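# Move wooden block from bench onto cart floor

## Task

Pick the wooden block up from the bench and lay it flat on the floor of the cart, at the end with the handle, next to the profiles. The drop flap must remain open, and anything already in place must still be in place at the end. Finish with both grippers empty, released, and withdrawn off the cart, the robot standing upright and untilted and in contact with nothing.

## Robot and tools

ROBOT. A Rainbow Robotics RB-Y1 in a physics simulation. It has two drive wheels plus two rear casters, a folding leg (ankle, knee, hip) under a torso, a head with head_camera, and two 7-joint arms (left and right), each ending in a parallel gripper with a wrist camera (left_wrist_camera, right_wrist_camera). Each wrist camera sits in a case that juts sideways and can collide. The base is 0.58 m wide and extends 0.10 m in front of the drive axle and 0.57 m behind it. Spinning in place sweeps a 0.58 m radius. It cannot drive sideways.

FRAMES. All positions are in metres. The base frame has its origin on the floor midway between the drive wheels, with x forward, y to the left and z up. The chest, left_hand and right_hand lines are given in this frame. A hand point lies between the finger pads, 0.03 m behind the tips. The fingers point along the hand's -z axis and close along its x axis. Printed hand positions can be off, most at long reach or under load. base_odometry is in the odometry frame, which is the base frame as it stood at the start. It counts only wheel rotation, so slip shows as travel and bumps can turn the robot unseen. Heading is in rad, positive to the left.

move. Runs one action, or only reports state and images if given no action. Allowed shapes: "base" and/or "joints" (optionally with min_time_s or contact_limits); "target" alone or with min_time_s; or contact_limits alone.
- base: one velocity command held for a duration, not a place. {"x_m_s": forward speed in m/s, 0 or 0.005 to 1.5 in magnitude, negative is backward; "turn_rad_s": turning rate in rad/s, positive left, 0 or 0.02 to 1.509 in magnitude; "for_s": 0.1 to 5 s}. Omitted speeds are 0. Distance is roughly speed times for_s. Acceleration is 0.4 m/s² (turning 0.5 rad/s²), and coasting can last up to about 3 s after for_s ends. Combining both speeds gives a curved path, and they are scaled down if x_m_s + 0.27·turn_rad_s exceeds 1.5.
- joints: absolute targets by name, radians except grippers. Ranges: torso_squat_rad 0 to 1.2 (lowers the level chest); torso_shift_rad -0.3 to 0.6 (hips forward); torso_pitch_rad -0.2 to 1.4 (forward bow); torso_yaw_rad -1.5 to 1.5 (left positive; raise both arms outward 0.2 rad or more first); shoulder_pitch ±2.356 (negative swings forward/up); left_shoulder_roll 0 to 3.141 and right_shoulder_roll -3.141 to 0 (both move the arm outward); shoulder_yaw ±2.094; elbow -2.617 to 0.01 (negative bends); forearm_roll ±3.141; wrist_pitch -1.57 to 1.919; hand_roll ±2.705; left_gripper_m/right_gripper_m 0 to 0.1 m, the gap between the pads; head_pan_rad ±0.523; head_tilt_rad -0.35 to 1.57 (positive looks down). The torso also has coupled limits: squat+shift ≤ 1.52; squat−shift+pitch ≤ 1.57; shift+0.5·pitch−0.4·squat ≤ 0.7; shift+0.3·pitch−0.5·squat ≤ 0.39. Breaking one leaves those joints off_target.
- target: an absolute pose for one hand: side "left" or "right", x, y, z in the base frame (-3 to 3 m), and quat_wxyz in the same form the hand lines print. It is solved once into joint angles, so the hand travels on an arc. Break long moves into short steps. It cannot start while another move is still running.
- min_time_s: 0.1 to 8 s, the minimum duration for the arm, head and torso motions in the action.
- contact_limits: gripper current caps in mA (200 to 672.5), one key per gripper. The cap persists until changed and starts at 672.5. Lower values grip more softly.
- cameras: a list of names, ["all"], or []. By default you get every camera when there is no action and none otherwise.
- blocking: true (the default) waits until everything is at rest. false returns after about 0.5 s with motion still going. A new move overrides only the joints or base it names.

wait {seconds 0 to 10, cameras}: lets time pass and returns state. It ends early if earlier motions come to rest. stop {cameras}: brakes all running motion. zoom_image {camera, region [x0,y0,x1,y1]}: enlarges part of the newest image, at most 504 px each way. head_camera images are 896x504 and wrist images are 644x364. read_manual returns only licence text. finished_scene {scene}: ends the scene. Call nothing after it in the same reply.

RESULTS. The "move" line reads "done" or the worst status among the motions. left_hand_status/right_hand_status is one of: reached (within 10 mm and 2°), short (with the miss distance), or refused (with a reason, and nothing moved). Joint words: done; off_target (stopped away from the target and may still push); time_out; contact_stop (torso only, and the whole group stops); limit_stop_at_own_body_* (a self-collision guard stepped in); not_followed (the arm check withheld the command, see "joint command not followed" and its cause line); torque_fault; limit_stop_at_motor_heat. A refusal, or any stop you did not order, cancels the rest of that reply's calls. on_its_own lists things the robot did unasked. lidar_m gives 12 distances in 30° sectors, starting straight ahead and going counter-clockwise, measured at 0.23 m height; "-" means nothing seen. motor_effort gives wheel load in % with the peak in brackets. Above about 30 at rest, the base is likely pushing on something. wheel_motors_off=1 means the wheels shut off for 2 s after stalling. Joint torques, external torques, wrist force/torque (raw and offset) and motor temperatures are also reported.

GRIPPING. To hold something, command an opening at least 0.005 m narrower than the object. The gripper then shows off_target or done, and either is normal. Open fully before approaching.

AVOID. Dropping the block or releasing it while it moves. Hitting the bench, cart or flap hard. Driving into furniture; the base keeps pushing and can tip the robot or catch the body under edges. Bending or rising fast with arms reached out or carrying a load, or stopping hard while bowed forward, since this can topple the robot. Letting the arms collide or squeeze each other, including a gripper closing on the other arm's fingers. Sustained pushing or stretched holding, which brings torque faults (10 s freeze) and overheating (stops at 80 °C). Before finishing, open the gripper, lift clear, withdraw the arms and back away so nothing touches.

Each tool is called after "Emit:" as a command line: name --argument value for each argument, lists and objects as JSON in quotes; but a table of rows of numbers goes row by row, as --pt "numbers of a row", without its own name.

## Session

Emit:
move --joints '{"head_pan_rad":-0.5,"head_tilt_rad":0.6}' --cameras '["head_camera"]'

Emit:
move --joints '{"head_pan_rad":0.5,"head_tilt_rad":0.6}' --cameras '["head_camera"]'

Emit:
move --joints '{"head_pan_rad":0.0,"head_tilt_rad":0.7}' --cameras '["head_camera"]'

Scene clock: 1.00 s.
Joint torques (N m): left_arm=[-1.56 -0.75 0.68 -0.48 -0.13 -0.55 -0.13] | right_arm=[-3.64 -0.59 -0.78 -1.41 0.04 -0.56 0]
External joint torques (N m): left_arm=[-0.18 -0.9 0.67 0.08 -0.14 -0.13 -0.12] | right_arm=[-0.04 0.53 -0.73 0.22 -0.02 0.03 -0.02]
Motor temperatures (°C): left_arm=[30 28 31 35 34 32 37] | right_arm=[33 30 31 30 35 36 34]
Wrist force (N): left_arm=[-0.1 1.3 -7.8] | right_arm=[-2.6 0.9 -4.7]
Wrist torque (N m): left_arm=[-0.30 0.15 0.11] | right_arm=[-0.08 -0.10 -0.10]
Wrist force, peak (N): left_arm=[0.1 1.6 -7.9] | right_arm=[-2.9 0.8 -5.4]
move: done
base_odometry: x=+0.000 y=+0.000 heading=+0.000
lidar_m: 0.74 1.04 1.57 4.56 1.51 1.06 1.01 1.09 1.44 3.61 1.10 0.79
base_status: not commanded
joint_positions: torso_squat_rad=+0.350 torso_shift_rad=+0.000 torso_pitch_rad=+0.000 torso_yaw_rad=+0.000 left_shoulder_pitch_rad=+0.037 left_shoulder_roll_rad=+0.004 left_shoulder_yaw_rad=-0.043 left_elbow_rad=-0.196 left_forearm_roll_rad=-0.014 left_wrist_pitch_rad=+0.002 left_hand_roll_rad=+0.027 left_gripper_m=+0.099 right_shoulder_pitch_rad=-0.040 right_shoulder_roll_rad=-0.021 right_shoulder_yaw_rad=-0.018 right_elbow_rad=-0.235 right_forearm_roll_rad=+0.049 right_wrist_pitch_rad=-0.014 right_hand_roll_rad=+0.035 right_gripper_m=+0.099 head_pan_rad=-0.500 head_tilt_rad=+0.600
joint_status: all done
wheel_motors_off: 0
motor_effort: left_wheel=+0(1) right_wheel=+0(2)
chest: x=-0.2280 y=+0.0001 z=+1.2475 quat_wxyz=(+1.000, +0.000, +0.000, +0.000) (m; base frame)
left_hand: x=-0.1598 y=+0.2200 z=+0.5653 quat_wxyz=(+0.997, +0.000, -0.079, -0.009) (m; base frame)
right_hand: x=-0.0823 y=-0.2360 z=+0.5770 quat_wxyz=(+0.989, -0.016, -0.142, +0.041) (m; base frame)
pictures: head_camera
camera_calibration:
head_camera: T_world_to_cam=[[-0.477517, -0.87806, -0.0314197, -0.053747], [-0.440952, 0.270428, -0.855821, 1.19955], [0.75996, -0.394815, -0.516316, 0.849156], [0, 0, 0, 1]] pos_world=[-0.142045, -0.0363253, 1.46335]

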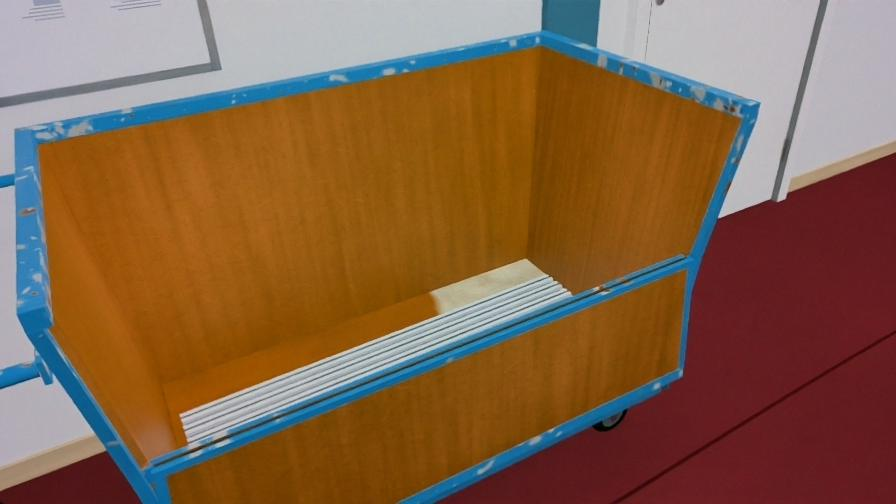

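Scene clock: 2.33 s.
Joint torques (N m): left_arm=[-1.48 -0.68 0.63 -0.47 -0.09 -0.53 0.07] | right_arm=[-3.64 -0.6 -0.55 -1.66 -0.1 -0.51 -0.14]
External joint torques (N m): left_arm=[-0.1 -0.83 0.62 0.09 -0.09 -0.1 0.08] | right_arm=[-0.05 0.52 -0.5 -0.03 -0.16 0.08 -0.15]
Wrist force (N): left_arm=[-0.5 1.0 -7.4] | right_arm=[-2.4 1.8 -4.5]
Wrist torque (N m): left_arm=[-0.22 0.12 0.12] | right_arm=[-0.18 -0.07 -0.11]
Wrist force, peak (N): left_arm=[-0.7 1.3 -8.3] | right_arm=[-2.9 1.1 -5.5]
move: done
base_odometry: x=+0.000 y=+0.000 heading=+0.000
lidar_m: 0.74 1.03 1.57 4.56 1.51 1.08 1.01 1.08 1.44 3.62 1.09 0.78
base_status: not commanded
joint_positions: torso_squat_rad=+0.350 torso_shift_rad=+0.000 torso_pitch_rad=+0.000 torso_yaw_rad=+0.000 left_shoulder_pitch_rad=+0.037 left_shoulder_roll_rad=+0.004 left_shoulder_yaw_rad=-0.043 left_elbow_rad=-0.196 left_forearm_roll_rad=-0.014 left_wrist_pitch_rad=+0.002 left_hand_roll_rad=+0.027 left_gripper_m=+0.099 right_shoulder_pitch_rad=-0.040 right_shoulder_roll_rad=-0.021 right_shoulder_yaw_rad=-0.018 right_elbow_rad=-0.235 right_forearm_roll_rad=+0.049 right_wrist_pitch_rad=-0.014 right_hand_roll_rad=+0.035 right_gripper_m=+0.099 head_pan_rad=+0.500 head_tilt_rad=+0.600
joint_status: all done
wheel_motors_off: 0
motor_effort: left_wheel=+0(1) right_wheel=-1(2)
chest: x=-0.2280 y=+0.0001 z=+1.2475 quat_wxyz=(+1.000, +0.000, +0.000, +0.000) (m; base frame)
left_hand: x=-0.1598 y=+0.2200 z=+0.5653 quat_wxyz=(+0.997, +0.000, -0.079, -0.009) (m; base frame)
right_hand: x=-0.0823 y=-0.2360 z=+0.5770 quat_wxyz=(+0.989, -0.016, -0.142, +0.041) (m; base frame)
pictures: head_camera
camera_calibration:
head_camera: T_world_to_cam=[[0.480762, -0.876288, -0.0314125, 0.143715], [-0.465904, -0.224934, -0.855767, 1.19443], [0.742833, 0.426055, -0.516406, 0.845605], [0, 0, 0, 1]] pos_world=[-0.140746, 0.0343292, 1.46335]

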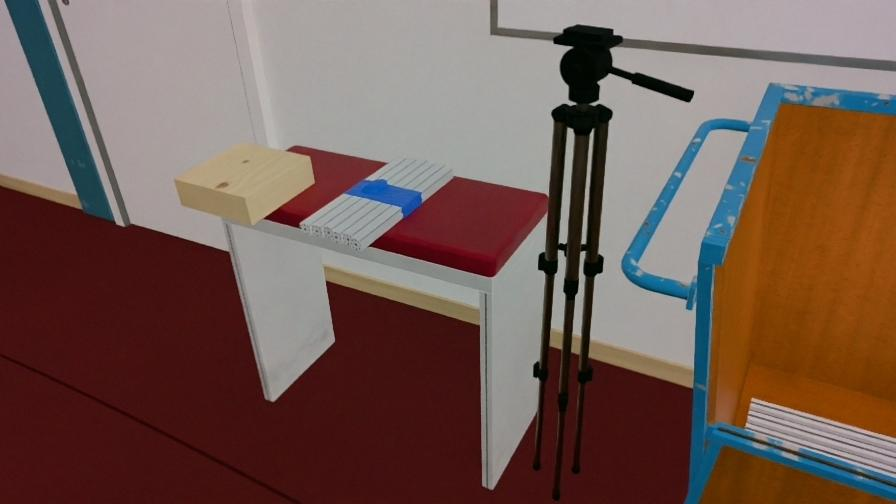

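Scene clock: 3.33 s.
Joint torques (N m): left_arm=[-1.53 -0.75 0.94 -0.51 -0.1 -0.71 -0.07] | right_arm=[-3.47 -0.67 -1.01 -1.39 -0.07 -0.58 -0.02]
External joint torques (N m): left_arm=[-0.15 -0.9 0.93 0.05 -0.11 -0.29 -0.06] | right_arm=[0.13 0.45 -0.97 0.24 -0.13 0.01 -0.03]
Wrist force (N): left_arm=[0.3 1.8 -7.2] | right_arm=[-2.6 1.6 -4.7]
Wrist torque (N m): left_arm=[-0.37 0.20 0.09] | right_arm=[-0.17 -0.11 -0.09]
Wrist force, peak (N): left_arm=[0.3 1.8 -8.1] | right_arm=[-2.5 1.7 -5.1]
move: done
base_odometry: x=+0.000 y=+0.000 heading=+0.000
lidar_m: 0.74 1.03 1.55 4.56 1.52 1.07 1.02 1.07 1.45 3.62 1.09 0.79
base_status: not commanded
joint_positions: torso_squat_rad=+0.350 torso_shift_rad=+0.000 torso_pitch_rad=+0.000 torso_yaw_rad=+0.000 left_shoulder_pitch_rad=+0.037 left_shoulder_roll_rad=+0.004 left_shoulder_yaw_rad=-0.043 left_elbow_rad=-0.196 left_forearm_roll_rad=-0.014 left_wrist_pitch_rad=+0.002 left_hand_roll_rad=+0.027 left_gripper_m=+0.099 right_shoulder_pitch_rad=-0.040 right_shoulder_roll_rad=-0.021 right_shoulder_yaw_rad=-0.018 right_elbow_rad=-0.235 right_forearm_roll_rad=+0.049 right_wrist_pitch_rad=-0.014 right_hand_roll_rad=+0.035 right_gripper_m=+0.099 head_pan_rad=+0.000 head_tilt_rad=+0.700
joint_status: all done
wheel_motors_off: 0
motor_effort: left_wheel=+0(1) right_wheel=+0(2)
chest: x=-0.2280 y=+0.0001 z=+1.2475 quat_wxyz=(+1.000, +0.000, +0.000, +0.000) (m; base frame)
left_hand: x=-0.1598 y=+0.2200 z=+0.5653 quat_wxyz=(+0.997, +0.000, -0.079, -0.009) (m; base frame)
right_hand: x=-0.0823 y=-0.2360 z=+0.5770 quat_wxyz=(+0.989, -0.016, -0.142, +0.041) (m; base frame)
pictures: head_camera
camera_calibration:
head_camera: T_world_to_cam=[[-0.00129999, -0.999504, -0.0314624, 0.0444858], [-0.599497, 0.0259607, -0.799956, 1.08611], [0.800376, 0.0178217, -0.599233, 0.97739], [0, 0, 0, 1]] pos_world=[-0.131105, -0.00115113, 1.45592]

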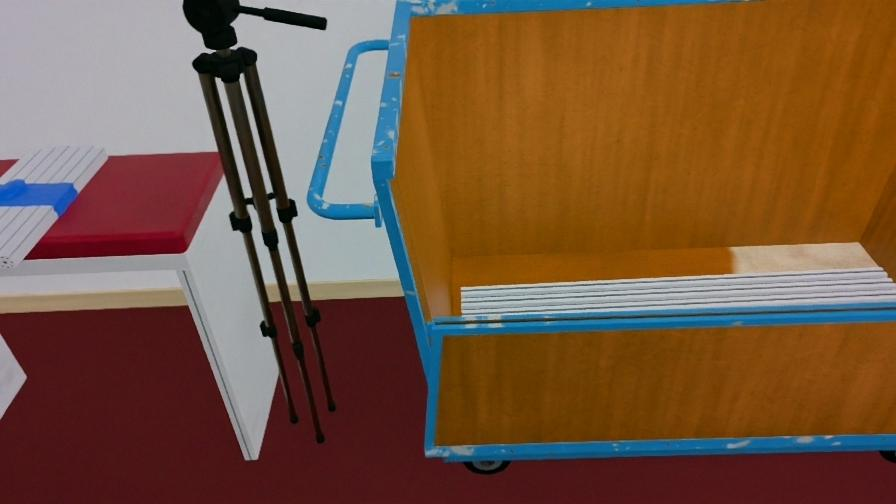

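Emit:
move --base '{"turn_rad_s":0.8,"for_s":1.54}'

Emit:
move --base '{"x_m_s":0.5,"for_s":4.45}'

Emit:
move --base '{"turn_rad_s":-1.0,"for_s":2.8}' --joints '{"head_pan_rad":0.3,"head_tilt_rad":0.5,"torso_pitch_rad":0.5,"torso_squat_rad":0.9,"left_shoulder_pitch_rad":0.6,"left_shoulder_roll_rad":0.15,"left_elbow_rad":-0.3,"left_gripper_m":0.0}' --cameras '["head_camera"]'

Scene clock: 14.90 s.
Joint torques (N m): left_arm=[-1.84 -0.9 0.7 -0.46 -0.07 -0.67 -0.02] | right_arm=[-3.41 -0.85 -0.37 -1.45 -0.07 -0.58 0.05]
External joint torques (N m): left_arm=[-0.46 -1.06 0.68 0.1 -0.07 -0.25 -0.01] | right_arm=[0.19 0.26 -0.33 0.18 -0.13 0.02 0.03]
Wrist force (N): left_arm=[-0.2 1.2 -7.1] | right_arm=[-2.9 1.3 -4.9]
Wrist torque (N m): left_arm=[-0.28 0.15 0.05] | right_arm=[-0.12 -0.11 -0.08]
Wrist force, peak (N): left_arm=[0.2 1.5 -8.5] | right_arm=[-2.8 1.6 -5.5]
move: done
base_odometry: x=+0.000 y=+0.000 heading=+1.175
lidar_m: 1.56 2.90 1.33 1.04 1.02 1.10 1.64 4.36 1.04 0.75 0.74 1.04
base_status: done (sent for 1.53 of 1.53 s)
joint_positions: torso_squat_rad=+0.350 torso_shift_rad=+0.000 torso_pitch_rad=+0.000 torso_yaw_rad=+0.000 left_shoulder_pitch_rad=+0.037 left_shoulder_roll_rad=+0.004 left_shoulder_yaw_rad=-0.043 left_elbow_rad=-0.196 left_forearm_roll_rad=-0.014 left_wrist_pitch_rad=+0.002 left_hand_roll_rad=+0.027 left_gripper_m=+0.099 right_shoulder_pitch_rad=-0.040 right_shoulder_roll_rad=-0.021 right_shoulder_yaw_rad=-0.018 right_elbow_rad=-0.235 right_forearm_roll_rad=+0.049 right_wrist_pitch_rad=-0.014 right_hand_roll_rad=+0.035 right_gripper_m=+0.099 head_pan_rad=+0.000 head_tilt_rad=+0.700
joint_status: not commanded
wheel_motors_off: 0
motor_effort: left_wheel=+6(32) right_wheel=+20(50)
chest: x=-0.2280 y=+0.0001 z=+1.2475 quat_wxyz=(+1.000, +0.000, +0.000, +0.000) (m; base frame)
left_hand: x=-0.1598 y=+0.2200 z=+0.5653 quat_wxyz=(+0.997, +0.000, -0.079, -0.009) (m; base frame)
right_hand: x=-0.0823 y=-0.2360 z=+0.5770 quat_wxyz=(+0.989, -0.016, -0.142, +0.041) (m; base frame)
pictures: none

Scene clock: 20.70 s.
Joint torques (N m): left_arm=[-0.82 -0.79 0.89 -0.27 -0.07 -0.53 -0.15] | right_arm=[-2.7 -2.14 -1.06 -1.25 0.23 -0.48 0.22]
External joint torques (N m): left_arm=[0.56 -0.94 0.88 0.28 -0.07 -0.11 -0.14] | right_arm=[0.9 -1.04 -1.02 0.37 0.17 0.12 0.21]
Wrist force (N): left_arm=[0.1 1.3 -7.2] | right_arm=[-2.6 1.4 -4.5]
Wrist torque (N m): left_arm=[-0.28 0.14 0.08] | right_arm=[-0.11 -0.09 -0.21]
Wrist force, peak (N): left_arm=[-0.2 2.0 -8.3] | right_arm=[-35.5 80.7 5.5]
move: done
base_odometry: x=+0.860 y=+2.061 heading=+1.174
lidar_m: 0.96 3.56 2.51 1.97 1.94 2.09 3.10 0.75 0.81 0.62 0.60 0.65
base_status: done (sent for 4.47 of 4.47 s)
joint_positions: torso_squat_rad=+0.350 torso_shift_rad=+0.000 torso_pitch_rad=+0.000 torso_yaw_rad=+0.000 left_shoulder_pitch_rad=+0.037 left_shoulder_roll_rad=+0.004 left_shoulder_yaw_rad=-0.043 left_elbow_rad=-0.196 left_forearm_roll_rad=-0.014 left_wrist_pitch_rad=+0.002 left_hand_roll_rad=+0.027 left_gripper_m=+0.099 right_shoulder_pitch_rad=-0.040 right_shoulder_roll_rad=-0.021 right_shoulder_yaw_rad=-0.018 right_elbow_rad=-0.235 right_forearm_roll_rad=+0.049 right_wrist_pitch_rad=-0.014 right_hand_roll_rad=+0.035 right_gripper_m=+0.099 head_pan_rad=+0.000 head_tilt_rad=+0.700
joint_status: not commanded
wheel_motors_off: 0
motor_effort: left_wheel=-8(54) right_wheel=+10(64)
chest: x=-0.2280 y=+0.0001 z=+1.2475 quat_wxyz=(+1.000, +0.000, +0.000, +0.000) (m; base frame)
left_hand: x=-0.1597 y=+0.2200 z=+0.5653 quat_wxyz=(+0.997, +0.000, -0.079, -0.009) (m; base frame)
right_hand: x=-0.0822 y=-0.2356 z=+0.5770 quat_wxyz=(+0.989, -0.016, -0.142, +0.041) (m; base frame)
pictures: none

Scene clock: 25.83 s.
Joint torques (N m): left_arm=[20.61 4.24 1.6 7.85 -0.06 0.88 0.08] | right_arm=[10.29 -0.85 -1.92 4.05 0.06 0.34 0.19]
External joint torques (N m): left_arm=[-2.28 -1.9 0.84 -0.45 -0.07 -0.44 0.04] | right_arm=[0.51 -0.04 -1.67 0.61 0.12 -0.01 0.2]
Wrist force (N): left_arm=[5.1 0.3 -5.7] | right_arm=[0.5 1.7 -4.8]
Wrist torque (N m): left_arm=[-0.25 0.41 0.06] | right_arm=[-0.12 0.08 -0.22]
Wrist force, peak (N): left_arm=[3.0 0.5 -8.4] | right_arm=[-2.0 1.4 -5.4]
move: done
base_odometry: x=+0.860 y=+2.061 heading=-1.625
lidar_m: 0.74 0.74 0.65 0.61 0.61 0.80 1.80 3.10 2.09 1.95 1.97 2.52
base_status: done (sent for 2.8 of 2.8 s)
joint_positions: torso_squat_rad=+0.900 torso_shift_rad=+0.000 torso_pitch_rad=+0.500 torso_yaw_rad=+0.000 left_shoulder_pitch_rad=+0.600 left_shoulder_roll_rad=+0.150 left_shoulder_yaw_rad=-0.043 left_elbow_rad=-0.300 left_forearm_roll_rad=-0.014 left_wrist_pitch_rad=+0.002 left_hand_roll_rad=+0.027 left_gripper_m=+0.000 right_shoulder_pitch_rad=-0.040 right_shoulder_roll_rad=-0.021 right_shoulder_yaw_rad=-0.018 right_elbow_rad=-0.235 right_forearm_roll_rad=+0.049 right_wrist_pitch_rad=-0.014 right_hand_roll_rad=+0.035 right_gripper_m=+0.099 head_pan_rad=+0.300 head_tilt_rad=+0.500
joint_status: all done
wheel_motors_off: 0
motor_effort: left_wheel=+18(43) right_wheel=+4(50)
chest: x=-0.0797 y=+0.0001 z=+0.9872 quat_wxyz=(+0.969, +0.000, +0.247, +0.000) (m; base frame)
left_hand: x=-0.6356 y=+0.3101 z=+0.5858 quat_wxyz=(+0.920, +0.086, +0.380, +0.035) (m; base frame)
right_hand: x=-0.2732 y=-0.2358 z=+0.3289 quat_wxyz=(+0.993, -0.006, +0.107, +0.043) (m; base frame)
pictures: head_camera
camera_calibration:
head_camera: T_world_to_cam=[[0.248439, -0.953394, -0.171227, 0.187525], [-0.799103, -0.101821, -0.592509, 0.762714], [0.54746, 0.28403, -0.787156, 0.832626], [0, 0, 0, 1]] pos_world=[0.107069, 0.0199545, 1.13943]

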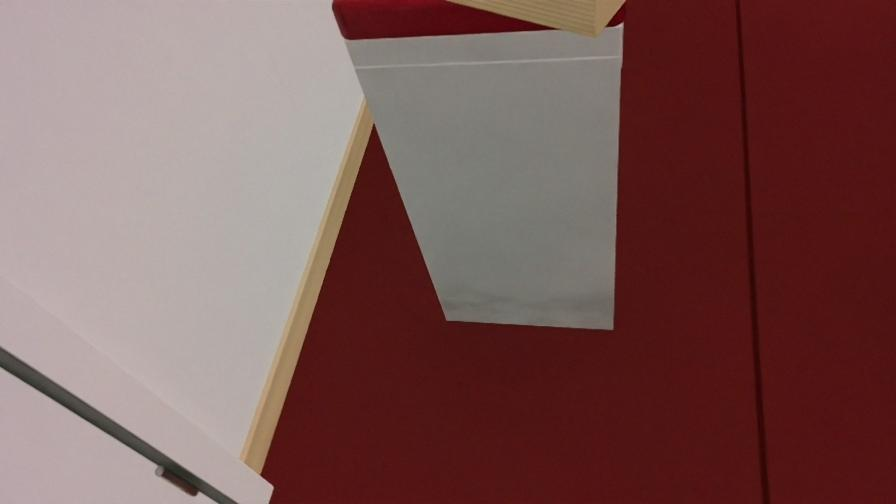

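Emit:
move --joints '{"head_pan_rad":0.0,"head_tilt_rad":-0.1}' --cameras '["head_camera"]'

Scene clock: 27.63 s.
Joint torques (N m): left_arm=[20.83 4.46 1.51 7.72 -0.08 0.92 0.04] | right_arm=[10.45 -0.75 -1.69 4.17 0.1 0.42 0.3]
External joint torques (N m): left_arm=[-2.06 -1.68 0.75 -0.59 -0.08 -0.39 0] | right_arm=[0.67 0.06 -1.44 0.73 0.15 0.07 0.31]
Wrist force (N): left_arm=[5.3 -0.2 -6.0] | right_arm=[0.8 0.7 -4.9]
Wrist torque (N m): left_arm=[-0.19 0.46 0.01] | right_arm=[-0.02 0.09 -0.20]
Wrist force, peak (N): left_arm=[5.6 -0.7 -6.6] | right_arm=[0.7 1.1 -5.5]
move: done
base_odometry: x=+0.860 y=+2.061 heading=-1.625
lidar_m: 0.73 0.74 0.65 0.61 0.62 0.80 1.81 3.08 2.09 1.95 1.95 2.51
base_status: not commanded
joint_positions: torso_squat_rad=+0.900 torso_shift_rad=+0.000 torso_pitch_rad=+0.500 torso_yaw_rad=+0.000 left_shoulder_pitch_rad=+0.600 left_shoulder_roll_rad=+0.150 left_shoulder_yaw_rad=-0.043 left_elbow_rad=-0.300 left_forearm_roll_rad=-0.014 left_wrist_pitch_rad=+0.002 left_hand_roll_rad=+0.027 left_gripper_m=+0.000 right_shoulder_pitch_rad=-0.040 right_shoulder_roll_rad=-0.021 right_shoulder_yaw_rad=-0.018 right_elbow_rad=-0.235 right_forearm_roll_rad=+0.049 right_wrist_pitch_rad=-0.014 right_hand_roll_rad=+0.035 right_gripper_m=+0.099 head_pan_rad=+0.000 head_tilt_rad=-0.100
joint_status: all done
wheel_motors_off: 0
motor_effort: left_wheel=+18(19) right_wheel=+3(6)
chest: x=-0.0797 y=+0.0001 z=+0.9872 quat_wxyz=(+0.969, +0.000, +0.247, +0.000) (m; base frame)
left_hand: x=-0.6356 y=+0.3101 z=+0.5858 quat_wxyz=(+0.920, +0.086, +0.380, +0.035) (m; base frame)
right_hand: x=-0.2732 y=-0.2358 z=+0.3289 quat_wxyz=(+0.993, -0.006, +0.107, +0.043) (m; base frame)
pictures: head_camera
camera_calibration:
head_camera: T_world_to_cam=[[0.0081483, -0.999502, -0.0304769, 0.0339315], [-0.33629, 0.0259637, -0.9414, 1.14823], [0.941723, 0.0179199, -0.335911, 0.298748], [0, 0, 0, 1]] pos_world=[0.104525, -0.00125137, 1.18234]

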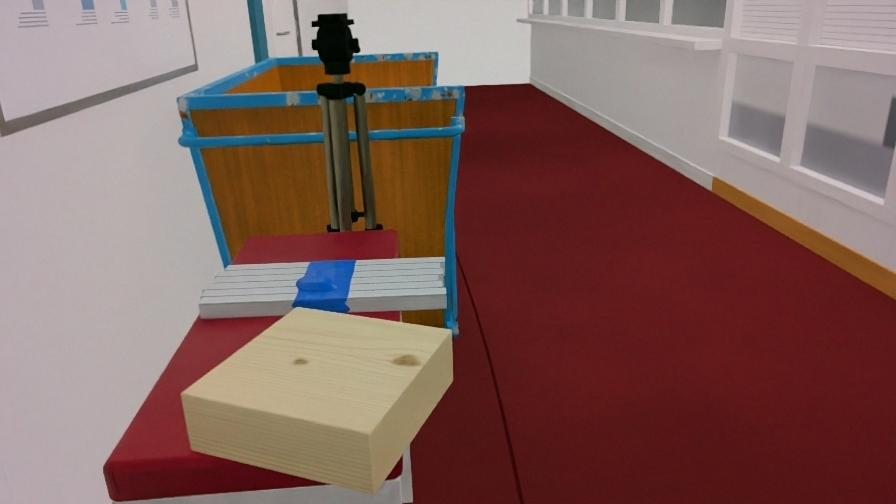

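Emit:
move --base '{"x_m_s":0.2,"for_s":1.9}' --joints '{"head_tilt_rad":0.6,"left_shoulder_pitch_rad":0.0,"left_shoulder_roll_rad":0.9,"left_elbow_rad":-1.6}' --cameras '["head_camera"]'

Scene clock: 40.50 s.
Joint torques (N m): left_arm=[-1.58 10.32 8.32 -4.48 0 -1.18 -0.09] | right_arm=[10.41 -0.67 -1.88 4.36 0.11 0.46 0.25]
External joint torques (N m): left_arm=[0.69 -2.59 -0.01 0.97 -0.08 -0.02 -0.07] | right_arm=[0.62 0.14 -1.63 0.92 0.17 0.11 0.26]
Wrist force (N): left_arm=[-2.7 -2.6 -4.2] | right_arm=[0.5 1.3 -5.0]
Wrist torque (N m): left_arm=[-0.05 0.00 0.12] | right_arm=[-0.11 0.07 -0.22]
Wrist force, peak (N): left_arm=[-0.4 -0.5 -9.3] | right_arm=[1.2 1.4 -5.5]
move: done
base_odometry: x=+0.839 y=+1.681 heading=-1.626
lidar_m: 0.37 0.36 0.46 0.62 0.66 0.85 1.91 3.04 2.05 1.91 1.92 2.45
base_status: done (sent for 1.9 of 1.9 s)
joint_positions: torso_squat_rad=+0.900 torso_shift_rad=+0.000 torso_pitch_rad=+0.500 torso_yaw_rad=+0.000 left_shoulder_pitch_rad=+0.000 left_shoulder_roll_rad=+0.900 left_shoulder_yaw_rad=-0.043 left_elbow_rad=-1.600 left_forearm_roll_rad=-0.014 left_wrist_pitch_rad=+0.002 left_hand_roll_rad=+0.027 left_gripper_m=+0.000 right_shoulder_pitch_rad=-0.040 right_shoulder_roll_rad=-0.021 right_shoulder_yaw_rad=-0.018 right_elbow_rad=-0.235 right_forearm_roll_rad=+0.049 right_wrist_pitch_rad=-0.014 right_hand_roll_rad=+0.035 right_gripper_m=+0.099 head_pan_rad=+0.000 head_tilt_rad=+0.600
joint_status: all done
wheel_motors_off: 0
motor_effort: left_wheel=-7(60) right_wheel=+10(41)
chest: x=-0.0796 y=+0.0000 z=+0.9872 quat_wxyz=(+0.969, +0.000, +0.247, +0.000) (m; base frame)
left_hand: x=+0.3176 y=+0.4358 z=+0.6340 quat_wxyz=(+0.775, +0.197, -0.463, -0.382) (m; base frame)
right_hand: x=-0.2732 y=-0.2358 z=+0.3289 quat_wxyz=(+0.993, -0.006, +0.107, +0.043) (m; base frame)
pictures: head_camera
camera_calibration:
head_camera: T_world_to_cam=[[-0.0135407, -0.999502, -0.0285197, 0.0324595], [-0.863728, 0.026062, -0.503285, 0.662289], [0.503777, 0.0178184, -0.86365, 0.92228], [0, 0, 0, 1]] pos_world=[0.107853, -0.00125082, 1.13077]

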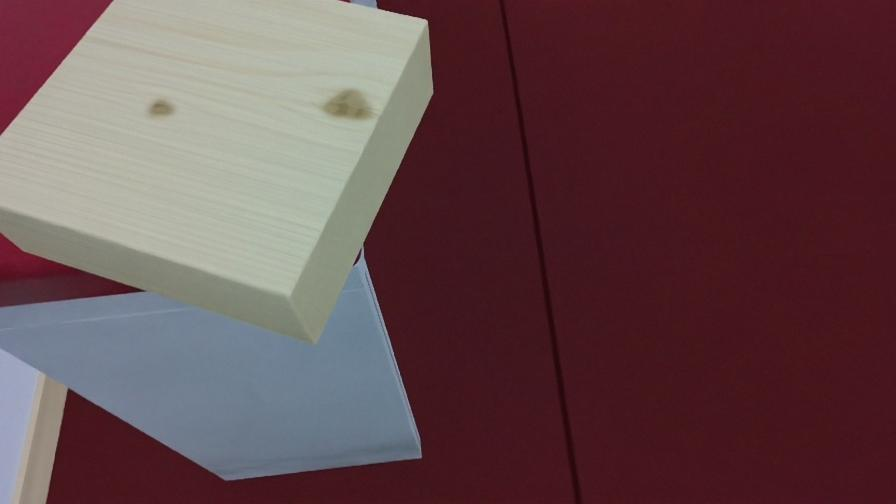

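Emit:
move --target '{"side":"left","x":0.37,"y":0.40,"z":0.86,"quat_wxyz":[0.985,0,-0.174,0]}' --min_time_s 1.5

Emit:
move --target '{"side":"left","x":0.37,"y":0.38,"z":0.783,"quat_wxyz":[0.985,0,-0.174,0]}' --min_time_s 1 --cameras '["head_camera"]'

Scene clock: 46.07 s.
Joint torques (N m): left_arm=[-9.68 8.54 11.01 3.85 -0.52 -0.94 0.07] | right_arm=[10.66 -0.67 -1.79 4.07 -0.06 0.34 0.18]
External joint torques (N m): left_arm=[1.94 -2.4 1.21 0.18 -0.31 -0.24 0.09] | right_arm=[0.87 0.13 -1.53 0.63 -0.01 -0.01 0.19]
Wrist force (N): left_arm=[-0.7 1.4 -8.3] | right_arm=[0.7 1.4 -4.9]
Wrist torque (N m): left_arm=[-0.30 0.14 0.02] | right_arm=[-0.11 0.09 -0.21]
Wrist force, peak (N): left_arm=[-2.0 1.6 -8.3] | right_arm=[1.1 1.2 -5.5]
move: done
base_odometry: x=+0.839 y=+1.681 heading=-1.626
lidar_m: 0.38 0.35 0.46 0.62 0.66 0.84 1.91 3.03 2.06 1.91 1.93 2.48
base_status: not commanded
joint_positions: torso_squat_rad=+0.900 torso_shift_rad=+0.000 torso_pitch_rad=+0.500 torso_yaw_rad=+0.000 left_shoulder_pitch_rad=+0.102 left_shoulder_roll_rad=+2.062 left_shoulder_yaw_rad=+0.350 left_elbow_rad=-1.812 left_forearm_roll_rad=+1.765 left_wrist_pitch_rad=+0.868 left_hand_roll_rad=+0.456 left_gripper_m=+0.000 right_shoulder_pitch_rad=-0.040 right_shoulder_roll_rad=-0.021 right_shoulder_yaw_rad=-0.018 right_elbow_rad=-0.235 right_forearm_roll_rad=+0.049 right_wrist_pitch_rad=-0.014 right_hand_roll_rad=+0.035 right_gripper_m=+0.099 head_pan_rad=+0.000 head_tilt_rad=+0.600
joint_status: all done
wheel_motors_off: 0
motor_effort: left_wheel=-9(10) right_wheel=+9(11)
chest: x=-0.0796 y=+0.0000 z=+0.9872 quat_wxyz=(+0.969, +0.000, +0.247, +0.000) (m; base frame)
left_hand: x=+0.3703 y=+0.3996 z=+0.8603 quat_wxyz=(+0.984, +0.001, -0.176, +0.000) (m; base frame)
left_hand_status: reached (checked arc, planned for 1.5 s): 1 mm and 0.3 deg off.
right_hand: x=-0.2732 y=-0.2358 z=+0.3289 quat_wxyz=(+0.993, -0.006, +0.107, +0.043) (m; base frame)
pictures: none

Scene clock: 47.40 s.
Joint torques (N m): left_arm=[-12.58 3.98 7.69 3.66 -0.37 -0.81 0.14] | right_arm=[10.87 -1 -1.77 4.24 0.07 0.26 0.28]
External joint torques (N m): left_arm=[1 -1.01 0.41 -0.4 -0.21 -0.19 0.16] | right_arm=[1.08 -0.19 -1.52 0.81 0.12 -0.09 0.3]
Wrist force (N): left_arm=[-0.5 1.3 -7.5] | right_arm=[0.8 0.9 -5.2]
Wrist torque (N m): left_arm=[-0.30 0.19 0.05] | right_arm=[-0.08 0.10 -0.19]
Wrist force, peak (N): left_arm=[-0.9 1.6 -8.0] | right_arm=[0.3 1.8 -5.4]
move: done
base_odometry: x=+0.839 y=+1.681 heading=-1.626
lidar_m: 0.36 0.36 0.46 0.62 0.66 0.84 1.91 3.04 2.05 1.90 1.92 2.47
base_status: not commanded
joint_positions: torso_squat_rad=+0.900 torso_shift_rad=+0.000 torso_pitch_rad=+0.500 torso_yaw_rad=+0.000 left_shoulder_pitch_rad=+0.431 left_shoulder_roll_rad=+2.298 left_shoulder_yaw_rad=+0.337 left_elbow_rad=-1.835 left_forearm_roll_rad=+1.728 left_wrist_pitch_rad=+0.474 left_hand_roll_rad=+0.635 left_gripper_m=+0.000 right_shoulder_pitch_rad=-0.040 right_shoulder_roll_rad=-0.021 right_shoulder_yaw_rad=-0.018 right_elbow_rad=-0.235 right_forearm_roll_rad=+0.049 right_wrist_pitch_rad=-0.014 right_hand_roll_rad=+0.035 right_gripper_m=+0.099 head_pan_rad=+0.000 head_tilt_rad=+0.600
joint_status: all done
wheel_motors_off: 0
motor_effort: left_wheel=-8(9) right_wheel=+9(10)
chest: x=-0.0796 y=+0.0001 z=+0.9872 quat_wxyz=(+0.969, +0.000, +0.247, +0.000) (m; base frame)
left_hand: x=+0.3701 y=+0.3799 z=+0.7832 quat_wxyz=(+0.985, +0.000, -0.175, +0.000) (m; base frame)
left_hand_status: reached (checked arc, planned for 1.0 s): 0 mm and 0.1 deg off.
right_hand: x=-0.2732 y=-0.2358 z=+0.3289 quat_wxyz=(+0.993, -0.006, +0.107, +0.043) (m; base frame)
pictures: head_camera
camera_calibration:
head_camera: T_world_to_cam=[[-0.0135407, -0.999502, -0.0285197, 0.0324595], [-0.863728, 0.026062, -0.503285, 0.662289], [0.503777, 0.0178184, -0.86365, 0.92228], [0, 0, 0, 1]] pos_world=[0.107853, -0.00125082, 1.13077]

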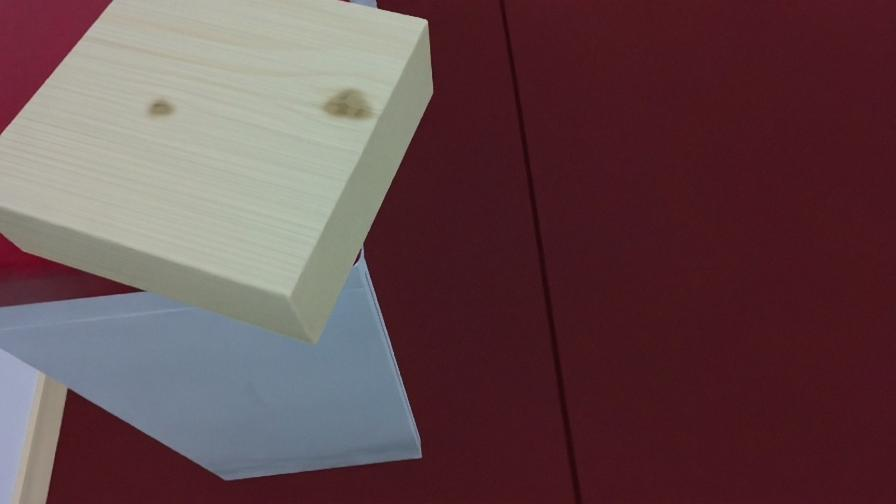

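Emit:
move --joints '{"head_pan_rad":0.35}'

Emit:
move --target '{"side":"left","x":0.37,"y":0.28,"z":0.783,"quat_wxyz":[0.985,0,-0.174,0]}' --min_time_s 2.5 --cameras '["head_camera"]'

Scene clock: 49.37 s.
Joint torques (N m): left_arm=[-12.56 3.94 7.8 3.72 -0.51 -0.92 0.13] | right_arm=[10.82 -0.59 -1.73 4.31 0.14 0.37 0.2]
External joint torques (N m): left_arm=[1.02 -1.05 0.52 -0.34 -0.35 -0.3 0.15] | right_arm=[1.03 0.23 -1.48 0.87 0.19 0.02 0.21]
Wrist force (N): left_arm=[-1.5 0.4 -7.7] | right_arm=[1.0 1.7 -4.8]
Wrist torque (N m): left_arm=[-0.21 0.08 0.06] | right_arm=[-0.13 0.13 -0.19]
Wrist force, peak (N): left_arm=[-1.6 1.1 -8.5] | right_arm=[0.4 1.8 -5.4]
move: done
base_odometry: x=+0.839 y=+1.681 heading=-1.626
lidar_m: 0.37 0.35 0.47 0.62 0.66 0.85 1.91 3.04 2.04 1.91 1.92 2.47
base_status: not commanded
joint_positions: torso_squat_rad=+0.900 torso_shift_rad=+0.000 torso_pitch_rad=+0.500 torso_yaw_rad=+0.000 left_shoulder_pitch_rad=+0.431 left_shoulder_roll_rad=+2.298 left_shoulder_yaw_rad=+0.337 left_elbow_rad=-1.835 left_forearm_roll_rad=+1.728 left_wrist_pitch_rad=+0.474 left_hand_roll_rad=+0.635 left_gripper_m=+0.000 right_shoulder_pitch_rad=-0.040 right_shoulder_roll_rad=-0.021 right_shoulder_yaw_rad=-0.018 right_elbow_rad=-0.235 right_forearm_roll_rad=+0.049 right_wrist_pitch_rad=-0.014 right_hand_roll_rad=+0.035 right_gripper_m=+0.099 head_pan_rad=+0.350 head_tilt_rad=+0.600
joint_status: all done
wheel_motors_off: 0
motor_effort: left_wheel=-8(9) right_wheel=+9(10)
chest: x=-0.0796 y=+0.0001 z=+0.9872 quat_wxyz=(+0.969, +0.000, +0.247, +0.000) (m; base frame)
left_hand: x=+0.3701 y=+0.3799 z=+0.7832 quat_wxyz=(+0.985, +0.000, -0.175, +0.000) (m; base frame)
right_hand: x=-0.2732 y=-0.2358 z=+0.3289 quat_wxyz=(+0.993, -0.006, +0.107, +0.043) (m; base frame)
pictures: none

Scene clock: 52.20 s.
Joint torques (N m): left_arm=[-16.49 2.75 10.94 2.58 -0.37 -2.52 0.28] | right_arm=[10.52 -0.99 -1.67 4.38 0.16 0.52 0.14]
External joint torques (N m): left_arm=[-0.67 1.18 5.18 -1.44 -0.15 -2.22 0.3] | right_arm=[0.74 -0.18 -1.41 0.95 0.21 0.17 0.15]
Wrist force (N): left_arm=[-3.4 8.4 -4.4] | right_arm=[0.7 1.0 -5.1]
Wrist torque (N m): left_arm=[-0.41 0.03 -0.04] | right_arm=[-0.07 0.08 -0.22]
Wrist force, peak (N): left_arm=[-1.7 12.4 -2.6] | right_arm=[1.0 1.2 -5.5]
move: done
base_odometry: x=+0.839 y=+1.681 heading=-1.626
lidar_m: 0.37 0.36 0.47 0.61 0.66 0.84 1.91 3.03 2.06 1.91 1.93 2.46
base_status: not commanded
joint_positions: torso_squat_rad=+0.900 torso_shift_rad=+0.000 torso_pitch_rad=+0.500 torso_yaw_rad=+0.000 left_shoulder_pitch_rad=+0.423 left_shoulder_roll_rad=+2.589 left_shoulder_yaw_rad=+0.379 left_elbow_rad=-1.983 left_forearm_roll_rad=+1.503 left_wrist_pitch_rad=+0.419 left_hand_roll_rad=+1.191 left_gripper_m=+0.000 right_shoulder_pitch_rad=-0.040 right_shoulder_roll_rad=-0.021 right_shoulder_yaw_rad=-0.018 right_elbow_rad=-0.235 right_forearm_roll_rad=+0.049 right_wrist_pitch_rad=-0.014 right_hand_roll_rad=+0.035 right_gripper_m=+0.099 head_pan_rad=+0.350 head_tilt_rad=+0.600
joint_status: all done
wheel_motors_off: 0
motor_effort: left_wheel=-7(9) right_wheel=+9(10)
chest: x=-0.0796 y=+0.0001 z=+0.9872 quat_wxyz=(+0.969, +0.000, +0.247, +0.000) (m; base frame)
left_hand: x=+0.3698 y=+0.2807 z=+0.7828 quat_wxyz=(+0.985, -0.001, -0.172, +0.000) (m; base frame)
left_hand_status: reached (checked arc, planned for 2.5 s): 1 mm and 0.3 deg off.
right_hand: x=-0.2731 y=-0.2358 z=+0.3289 quat_wxyz=(+0.993, -0.006, +0.107, +0.043) (m; base frame)
pictures: head_camera
camera_calibration:
head_camera: T_world_to_cam=[[0.287183, -0.938291, -0.192708, 0.211006], [-0.844057, -0.152768, -0.514033, 0.673888], [0.452873, 0.310278, -0.835843, 0.892028], [0, 0, 0, 1]] pos_world=[0.104226, 0.0241568, 1.13266]

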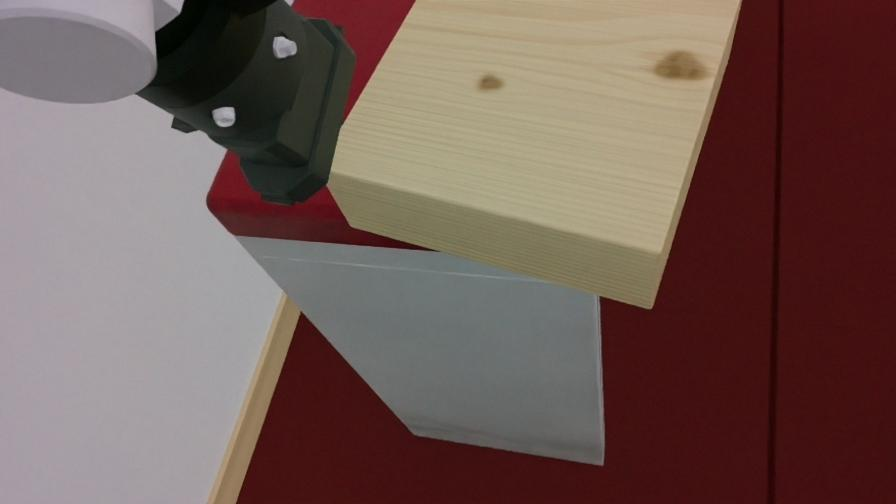

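Emit:
move --target '{"side":"left","x":0.37,"y":0.258,"z":0.783,"quat_wxyz":[0.985,0,-0.174,0]}' --min_time_s 1

Emit:
move --target '{"side":"left","x":0.37,"y":0.36,"z":0.783,"quat_wxyz":[0.985,0,-0.174,0]}' --min_time_s 1 --cameras '["head_camera"]'

Scene clock: 56.67 s.
Joint torques (N m): left_arm=[-15.05 1.64 10.43 3.03 -0.53 -1.72 0.29] | right_arm=[10.48 -1 -2.18 4.18 0.1 0.21 0.25]
External joint torques (N m): left_arm=[1.22 0.94 4.86 -0.96 -0.29 -1.49 0.31] | right_arm=[0.69 -0.19 -1.93 0.75 0.15 -0.14 0.26]
Wrist force (N): left_arm=[-3.4 8.5 -4.5] | right_arm=[0.9 1.5 -4.9]
Wrist torque (N m): left_arm=[-0.49 0.10 -0.05] | right_arm=[-0.14 0.13 -0.23]
Wrist force, peak (N): left_arm=[-4.8 9.8 -3.5] | right_arm=[1.1 0.9 -5.6]
move: done
base_odometry: x=+0.839 y=+1.681 heading=-1.626
lidar_m: 0.35 0.36 0.46 0.62 0.66 0.85 1.90 3.03 2.07 1.92 1.93 2.47
base_status: not commanded
joint_positions: torso_squat_rad=+0.900 torso_shift_rad=+0.000 torso_pitch_rad=+0.500 torso_yaw_rad=+0.000 left_shoulder_pitch_rad=+0.430 left_shoulder_roll_rad=+2.649 left_shoulder_yaw_rad=+0.413 left_elbow_rad=-2.001 left_forearm_roll_rad=+1.457 left_wrist_pitch_rad=+0.428 left_hand_roll_rad=+1.307 left_gripper_m=+0.000 right_shoulder_pitch_rad=-0.040 right_shoulder_roll_rad=-0.021 right_shoulder_yaw_rad=-0.018 right_elbow_rad=-0.235 right_forearm_roll_rad=+0.049 right_wrist_pitch_rad=-0.014 right_hand_roll_rad=+0.035 right_gripper_m=+0.099 head_pan_rad=+0.350 head_tilt_rad=+0.600
joint_status: all done
wheel_motors_off: 0
motor_effort: left_wheel=-7(8) right_wheel=+7(9)
chest: x=-0.0797 y=+0.0001 z=+0.9872 quat_wxyz=(+0.969, +0.000, +0.247, +0.000) (m; base frame)
left_hand: x=+0.3700 y=+0.2586 z=+0.7830 quat_wxyz=(+0.985, +0.000, -0.173, +0.000) (m; base frame)
left_hand_status: reached (checked arc, planned for 1.0 s): 1 mm and 0.1 deg off.
right_hand: x=-0.2731 y=-0.2358 z=+0.3289 quat_wxyz=(+0.993, -0.006, +0.107, +0.043) (m; base frame)
pictures: none

Scene clock: 58.00 s.
Joint torques (N m): left_arm=[-13.97 3.94 7.06 4.46 -0.18 -1.08 0] | right_arm=[10.58 -0.84 -1.8 4.17 0.21 0.41 0.27]
External joint torques (N m): left_arm=[0.19 -0.75 0.59 0.24 -0.01 -0.52 0.02] | right_arm=[0.79 -0.03 -1.54 0.73 0.26 0.06 0.28]
Wrist force (N): left_arm=[-1.1 1.8 -7.4] | right_arm=[0.8 2.0 -5.2]
Wrist torque (N m): left_arm=[-0.35 0.06 0.14] | right_arm=[-0.16 0.11 -0.21]
Wrist force, peak (N): left_arm=[-3.5 8.2 -4.4] | right_arm=[0.5 1.3 -5.6]
move: done
base_odometry: x=+0.839 y=+1.681 heading=-1.626
lidar_m: 0.38 0.36 0.46 0.62 0.66 0.86 1.92 3.02 2.06 1.91 1.94 2.46
base_status: not commanded
joint_positions: torso_squat_rad=+0.900 torso_shift_rad=+0.000 torso_pitch_rad=+0.500 torso_yaw_rad=+0.000 left_shoulder_pitch_rad=+0.389 left_shoulder_roll_rad=+2.396 left_shoulder_yaw_rad=+0.266 left_elbow_rad=-1.886 left_forearm_roll_rad=+1.680 left_wrist_pitch_rad=+0.404 left_hand_roll_rad=+0.779 left_gripper_m=+0.000 right_shoulder_pitch_rad=-0.040 right_shoulder_roll_rad=-0.021 right_shoulder_yaw_rad=-0.018 right_elbow_rad=-0.235 right_forearm_roll_rad=+0.049 right_wrist_pitch_rad=-0.014 right_hand_roll_rad=+0.035 right_gripper_m=+0.099 head_pan_rad=+0.350 head_tilt_rad=+0.600
joint_status: all done
wheel_motors_off: 0
motor_effort: left_wheel=-8(9) right_wheel=+7(9)
chest: x=-0.0797 y=+0.0001 z=+0.9872 quat_wxyz=(+0.969, +0.000, +0.247, +0.000) (m; base frame)
left_hand: x=+0.3698 y=+0.3595 z=+0.7830 quat_wxyz=(+0.984, +0.002, -0.178, +0.001) (m; base frame)
left_hand_status: reached (checked arc, planned for 1.0 s): 1 mm and 0.5 deg off.
right_hand: x=-0.2732 y=-0.2358 z=+0.3289 quat_wxyz=(+0.993, -0.006, +0.107, +0.043) (m; base frame)
pictures: head_camera
camera_calibration:
head_camera: T_world_to_cam=[[0.287192, -0.938284, -0.192726, 0.210931], [-0.844034, -0.152751, -0.514075, 0.673917], [0.45291, 0.310305, -0.835813, 0.892021], [0, 0, 0, 1]] pos_world=[0.104226, 0.0240568, 1.13266]

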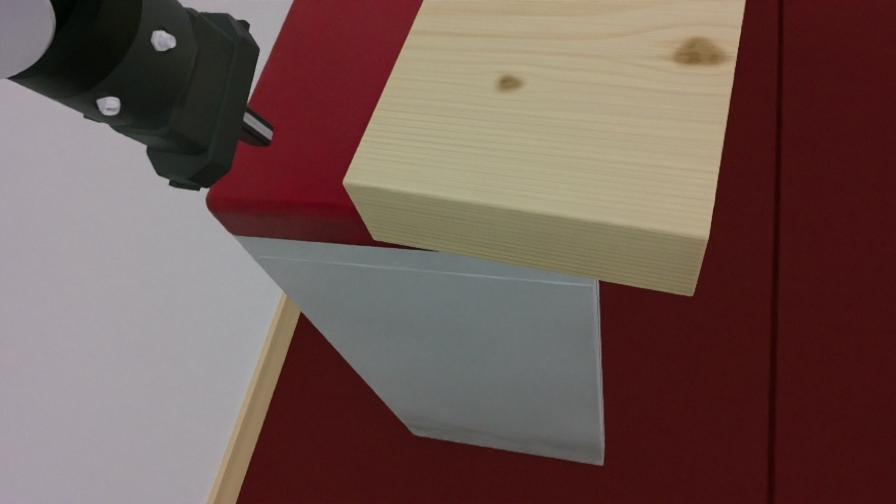

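Emit:
move --target '{"side":"left","x":0.37,"y":0.40,"z":0.86,"quat_wxyz":[0.985,0,-0.174,0]}' --min_time_s 1

Emit:
move --joints '{"left_shoulder_pitch_rad":0.0,"left_shoulder_roll_rad":0.9,"left_shoulder_yaw_rad":-0.043,"left_elbow_rad":-1.8,"left_forearm_roll_rad":0,"left_wrist_pitch_rad":0,"left_hand_roll_rad":0}' --min_time_s 1.5

Emit:
move --joints '{"left_shoulder_pitch_rad":0.6,"left_shoulder_roll_rad":0.2,"left_elbow_rad":-0.5,"right_shoulder_pitch_rad":-0.6,"right_shoulder_roll_rad":-0.8,"right_shoulder_yaw_rad":0.6,"right_elbow_rad":-1.4,"right_forearm_roll_rad":0,"right_wrist_pitch_rad":0,"right_hand_roll_rad":-0.8}' --min_time_s 2

Emit:
move --target '{"side":"right","x":0.28,"y":-0.12,"z":0.76,"quat_wxyz":[0.5,0.5,-0.5,0.5]}' --min_time_s 2 --cameras '["head_camera","right_wrist_camera"]'

Scene clock: 64.97 s.
Joint torques (N m): left_arm=[-11.52 10.29 9.17 4.78 -0.11 -1 -0.11] | right_arm=[11.03 -0.6 -1.91 4.13 0.11 0.39 0.22]
External joint torques (N m): left_arm=[0.43 -1.63 0.15 0.35 0.06 -0.29 -0.09] | right_arm=[1.24 0.21 -1.66 0.69 0.17 0.04 0.23]
Wrist force (N): left_arm=[-1.1 1.3 -7.6] | right_arm=[0.7 1.1 -5.2]
Wrist torque (N m): left_arm=[-0.30 0.08 0.19] | right_arm=[-0.06 0.07 -0.19]
Wrist force, peak (N): left_arm=[-0.9 1.6 -8.4] | right_arm=[0.9 1.4 -5.7]
move: done
base_odometry: x=+0.839 y=+1.681 heading=-1.626
lidar_m: 0.37 0.36 0.46 0.61 0.66 0.84 1.91 3.03 2.07 1.91 1.92 2.47
base_status: not commanded
joint_positions: torso_squat_rad=+0.900 torso_shift_rad=+0.000 torso_pitch_rad=+0.500 torso_yaw_rad=+0.000 left_shoulder_pitch_rad=-0.011 left_shoulder_roll_rad=+2.160 left_shoulder_yaw_rad=+0.152 left_elbow_rad=-1.805 left_forearm_roll_rad=+1.875 left_wrist_pitch_rad=+0.769 left_hand_roll_rad=+0.412 left_gripper_m=+0.000 right_shoulder_pitch_rad=-0.040 right_shoulder_roll_rad=-0.021 right_shoulder_yaw_rad=-0.018 right_elbow_rad=-0.235 right_forearm_roll_rad=+0.049 right_wrist_pitch_rad=-0.014 right_hand_roll_rad=+0.035 right_gripper_m=+0.099 head_pan_rad=+0.350 head_tilt_rad=+0.600
joint_status: all done
wheel_motors_off: 0
motor_effort: left_wheel=-8(9) right_wheel=+7(10)
chest: x=-0.0797 y=+0.0001 z=+0.9872 quat_wxyz=(+0.969, +0.000, +0.247, +0.000) (m; base frame)
left_hand: x=+0.3702 y=+0.3998 z=+0.8599 quat_wxyz=(+0.985, +0.000, -0.174, +0.000) (m; base frame)
left_hand_status: reached (checked arc, planned for 1.0 s): 0 mm and 0.1 deg off.
right_hand: x=-0.2732 y=-0.2358 z=+0.3289 quat_wxyz=(+0.993, -0.006, +0.107, +0.043) (m; base frame)
pictures: none

Scene clock: 76.20 s.
Joint torques (N m): left_arm=[-13.89 3.96 -9.89 -29.99 1.69 -12.57 0.44] | right_arm=[10.22 -0.26 -1.48 4.02 0.09 0.44 0.28]
External joint torques (N m): left_arm=[-10.31 -8.95 -19.13 -24.45 1.77 -11.29 0.46] | right_arm=[0.44 0.57 -1.22 0.59 0.15 0.09 0.29]
External joint torques when the fault began: left_arm=[-0.42 -20.78 -47.24 -29.4 3.61 -14.48 -0.42]
Wrist force (N): left_arm=[-43.0 41.1 0.0] | right_arm=[0.8 1.7 -5.1]
Wrist torque (N m): left_arm=[0.28 0.17 -0.09] | right_arm=[-0.12 0.11 -0.23]
Wrist force, peak (N): left_arm=[-48.7 93.5 4.1] | right_arm=[0.8 2.4 -5.7]
move: torque_fault
TORQUE FAULT: left_elbow_rad reached its load limit. The robot stopped for 10 seconds, dropped its targets and accepts commands again. Before the stop ended, the hold on left_elbow_rad was turned back by 0.2 degrees, the way its load pushed it. The stop added 9.5 s to the call.
base_odometry: x=+0.839 y=+1.681 heading=-1.625
lidar_m: 0.36 0.36 0.46 0.61 0.67 0.84 1.90 3.04 2.07 1.91 1.93 2.47
base_status: not commanded
joint_positions: torso_squat_rad=+0.900 torso_shift_rad=+0.000 torso_pitch_rad=+0.500 torso_yaw_rad=+0.001 left_shoulder_pitch_rad=+0.001 left_shoulder_roll_rad=+0.998 left_shoulder_yaw_rad=+0.004 left_elbow_rad=-1.778 left_forearm_roll_rad=+0.154 left_wrist_pitch_rad=+0.126 left_hand_roll_rad=+0.073 left_gripper_m=+0.000 right_shoulder_pitch_rad=-0.040 right_shoulder_roll_rad=-0.021 right_shoulder_yaw_rad=-0.018 right_elbow_rad=-0.235 right_forearm_roll_rad=+0.049 right_wrist_pitch_rad=-0.014 right_hand_roll_rad=+0.035 right_gripper_m=+0.099 head_pan_rad=+0.350 head_tilt_rad=+0.600
joint_status: left_shoulder_roll_rad torque_fault (moved -1.163 of -1.260); left_shoulder_yaw_rad torque_fault (moved -0.148 of -0.195); left_elbow_rad torque_fault (moved +0.025 of +0.005); left_forearm_roll_rad torque_fault (moved -1.721 of -1.875); left_wrist_pitch_rad torque_fault (moved -0.642 of -0.769); left_hand_roll_rad torque_fault (moved -0.339 of -0.412); the others done
wheel_motors_off: 0
on_its_own: left_shoulder_roll_rad is held at +0.996, not at your +0.900, since a torque_fault; left_shoulder_yaw_rad is held at -0.001, not at your -0.043, since a torque_fault; left_elbow_rad is held at -1.784, not at your -1.800, since a torque_fault; left_forearm_roll_rad is held at +0.155, not at your +0.000, since a torque_fault; left_wrist_pitch_rad is held at +0.124, not at your +0.000, since a torque_fault; left_hand_roll_rad is held at +0.073, not at your +0.000, since a torque_fault
motor_effort: left_wheel=+10(21) right_wheel=-9(17)
chest: x=-0.0797 y=+0.0005 z=+0.9872 quat_wxyz=(+0.969, +0.000, +0.247, +0.001) (m; base frame)
left_hand: x=+0.3503 y=+0.4171 z=+0.6955 quat_wxyz=(+0.781, +0.167, -0.497, -0.339) (m; base frame)
right_hand: x=-0.2729 y=-0.2359 z=+0.3290 quat_wxyz=(+0.993, -0.006, +0.107, +0.044) (m; base frame)
pictures: none

not run: a stop that you did not command came earlier in this reply.

not run: a stop that you did not command came earlier in this reply.

Emit:
move --joints '{"left_shoulder_roll_rad":1.5,"left_shoulder_pitch_rad":0.1}' --min_time_s 1.5 --cameras '["head_camera"]'

Scene clock: 78.70 s.
Joint torques (N m): left_arm=[-4.49 12.67 10.79 -1.55 0.11 -1.09 0.28] | right_arm=[10.39 -0.86 -1.4 4.15 0.16 0.36 0.41]
External joint torques (N m): left_arm=[1.17 -1.7 0.43 -0.61 0.21 -0.6 0.28] | right_arm=[0.6 -0.04 -1.15 0.71 0.22 0.01 0.42]
Wrist force (N): left_arm=[-0.2 -4.2 -5.3] | right_arm=[0.6 1.6 -4.5]
Wrist torque (N m): left_arm=[0.07 0.13 0.03] | right_arm=[-0.15 0.10 -0.21]
Wrist force, peak (N): left_arm=[-42.7 42.5 0.2] | right_arm=[0.8 1.1 -5.8]
move: done
base_odometry: x=+0.839 y=+1.681 heading=-1.626
lidar_m: 0.37 0.36 0.45 0.61 0.66 0.86 1.91 3.02 2.06 1.91 1.92 2.47
base_status: not commanded
joint_positions: torso_squat_rad=+0.900 torso_shift_rad=+0.000 torso_pitch_rad=+0.500 torso_yaw_rad=+0.000 left_shoulder_pitch_rad=+0.100 left_shoulder_roll_rad=+1.500 left_shoulder_yaw_rad=-0.001 left_elbow_rad=-1.784 left_forearm_roll_rad=+0.154 left_wrist_pitch_rad=+0.124 left_hand_roll_rad=+0.073 left_gripper_m=+0.000 right_shoulder_pitch_rad=-0.040 right_shoulder_roll_rad=-0.021 right_shoulder_yaw_rad=-0.018 right_elbow_rad=-0.235 right_forearm_roll_rad=+0.049 right_wrist_pitch_rad=-0.014 right_hand_roll_rad=+0.035 right_gripper_m=+0.099 head_pan_rad=+0.350 head_tilt_rad=+0.600
joint_status: all done
wheel_motors_off: 0
on_its_own: left_shoulder_yaw_rad is held at -0.001, not at your -0.043, since a torque_fault; left_elbow_rad is held at -1.784, not at your -1.800, since a torque_fault; left_forearm_roll_rad is held at +0.155, not at your +0.000, since a torque_fault; left_wrist_pitch_rad is held at +0.124, not at your +0.000, since a torque_fault; left_hand_roll_rad is held at +0.073, not at your +0.000, since a torque_fault
motor_effort: left_wheel=-4(10) right_wheel=+4(10)
chest: x=-0.0797 y=+0.0001 z=+0.9872 quat_wxyz=(+0.969, +0.000, +0.247, +0.000) (m; base frame)
left_hand: x=+0.3688 y=+0.4680 z=+0.7548 quat_wxyz=(+0.704, +0.255, -0.388, -0.537) (m; base frame)
right_hand: x=-0.2732 y=-0.2359 z=+0.3289 quat_wxyz=(+0.993, -0.006, +0.107, +0.043) (m; base frame)
pictures: head_camera
camera_calibration:
head_camera: T_world_to_cam=[[0.287203, -0.938289, -0.192687, 0.210999], [-0.843987, -0.152752, -0.514152, 0.674066], [0.45299, 0.310291, -0.835775, 0.892022], [0, 0, 0, 1]] pos_world=[0.104226, 0.0241568, 1.13276]

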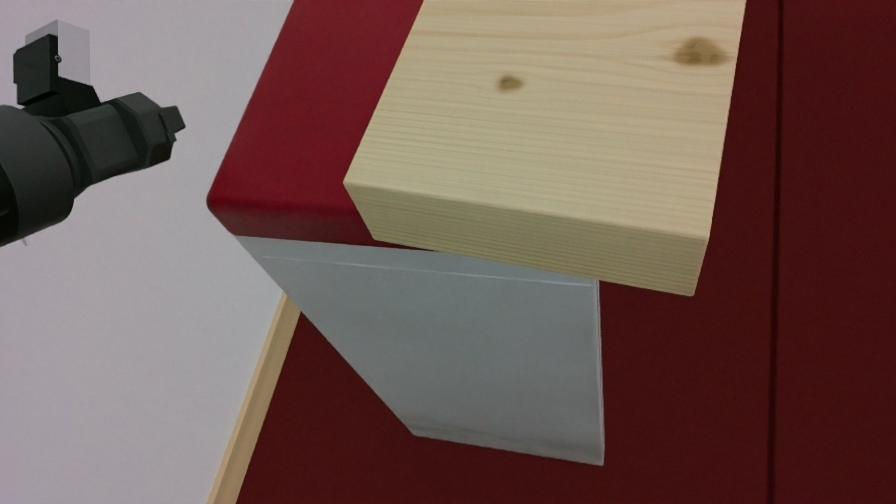

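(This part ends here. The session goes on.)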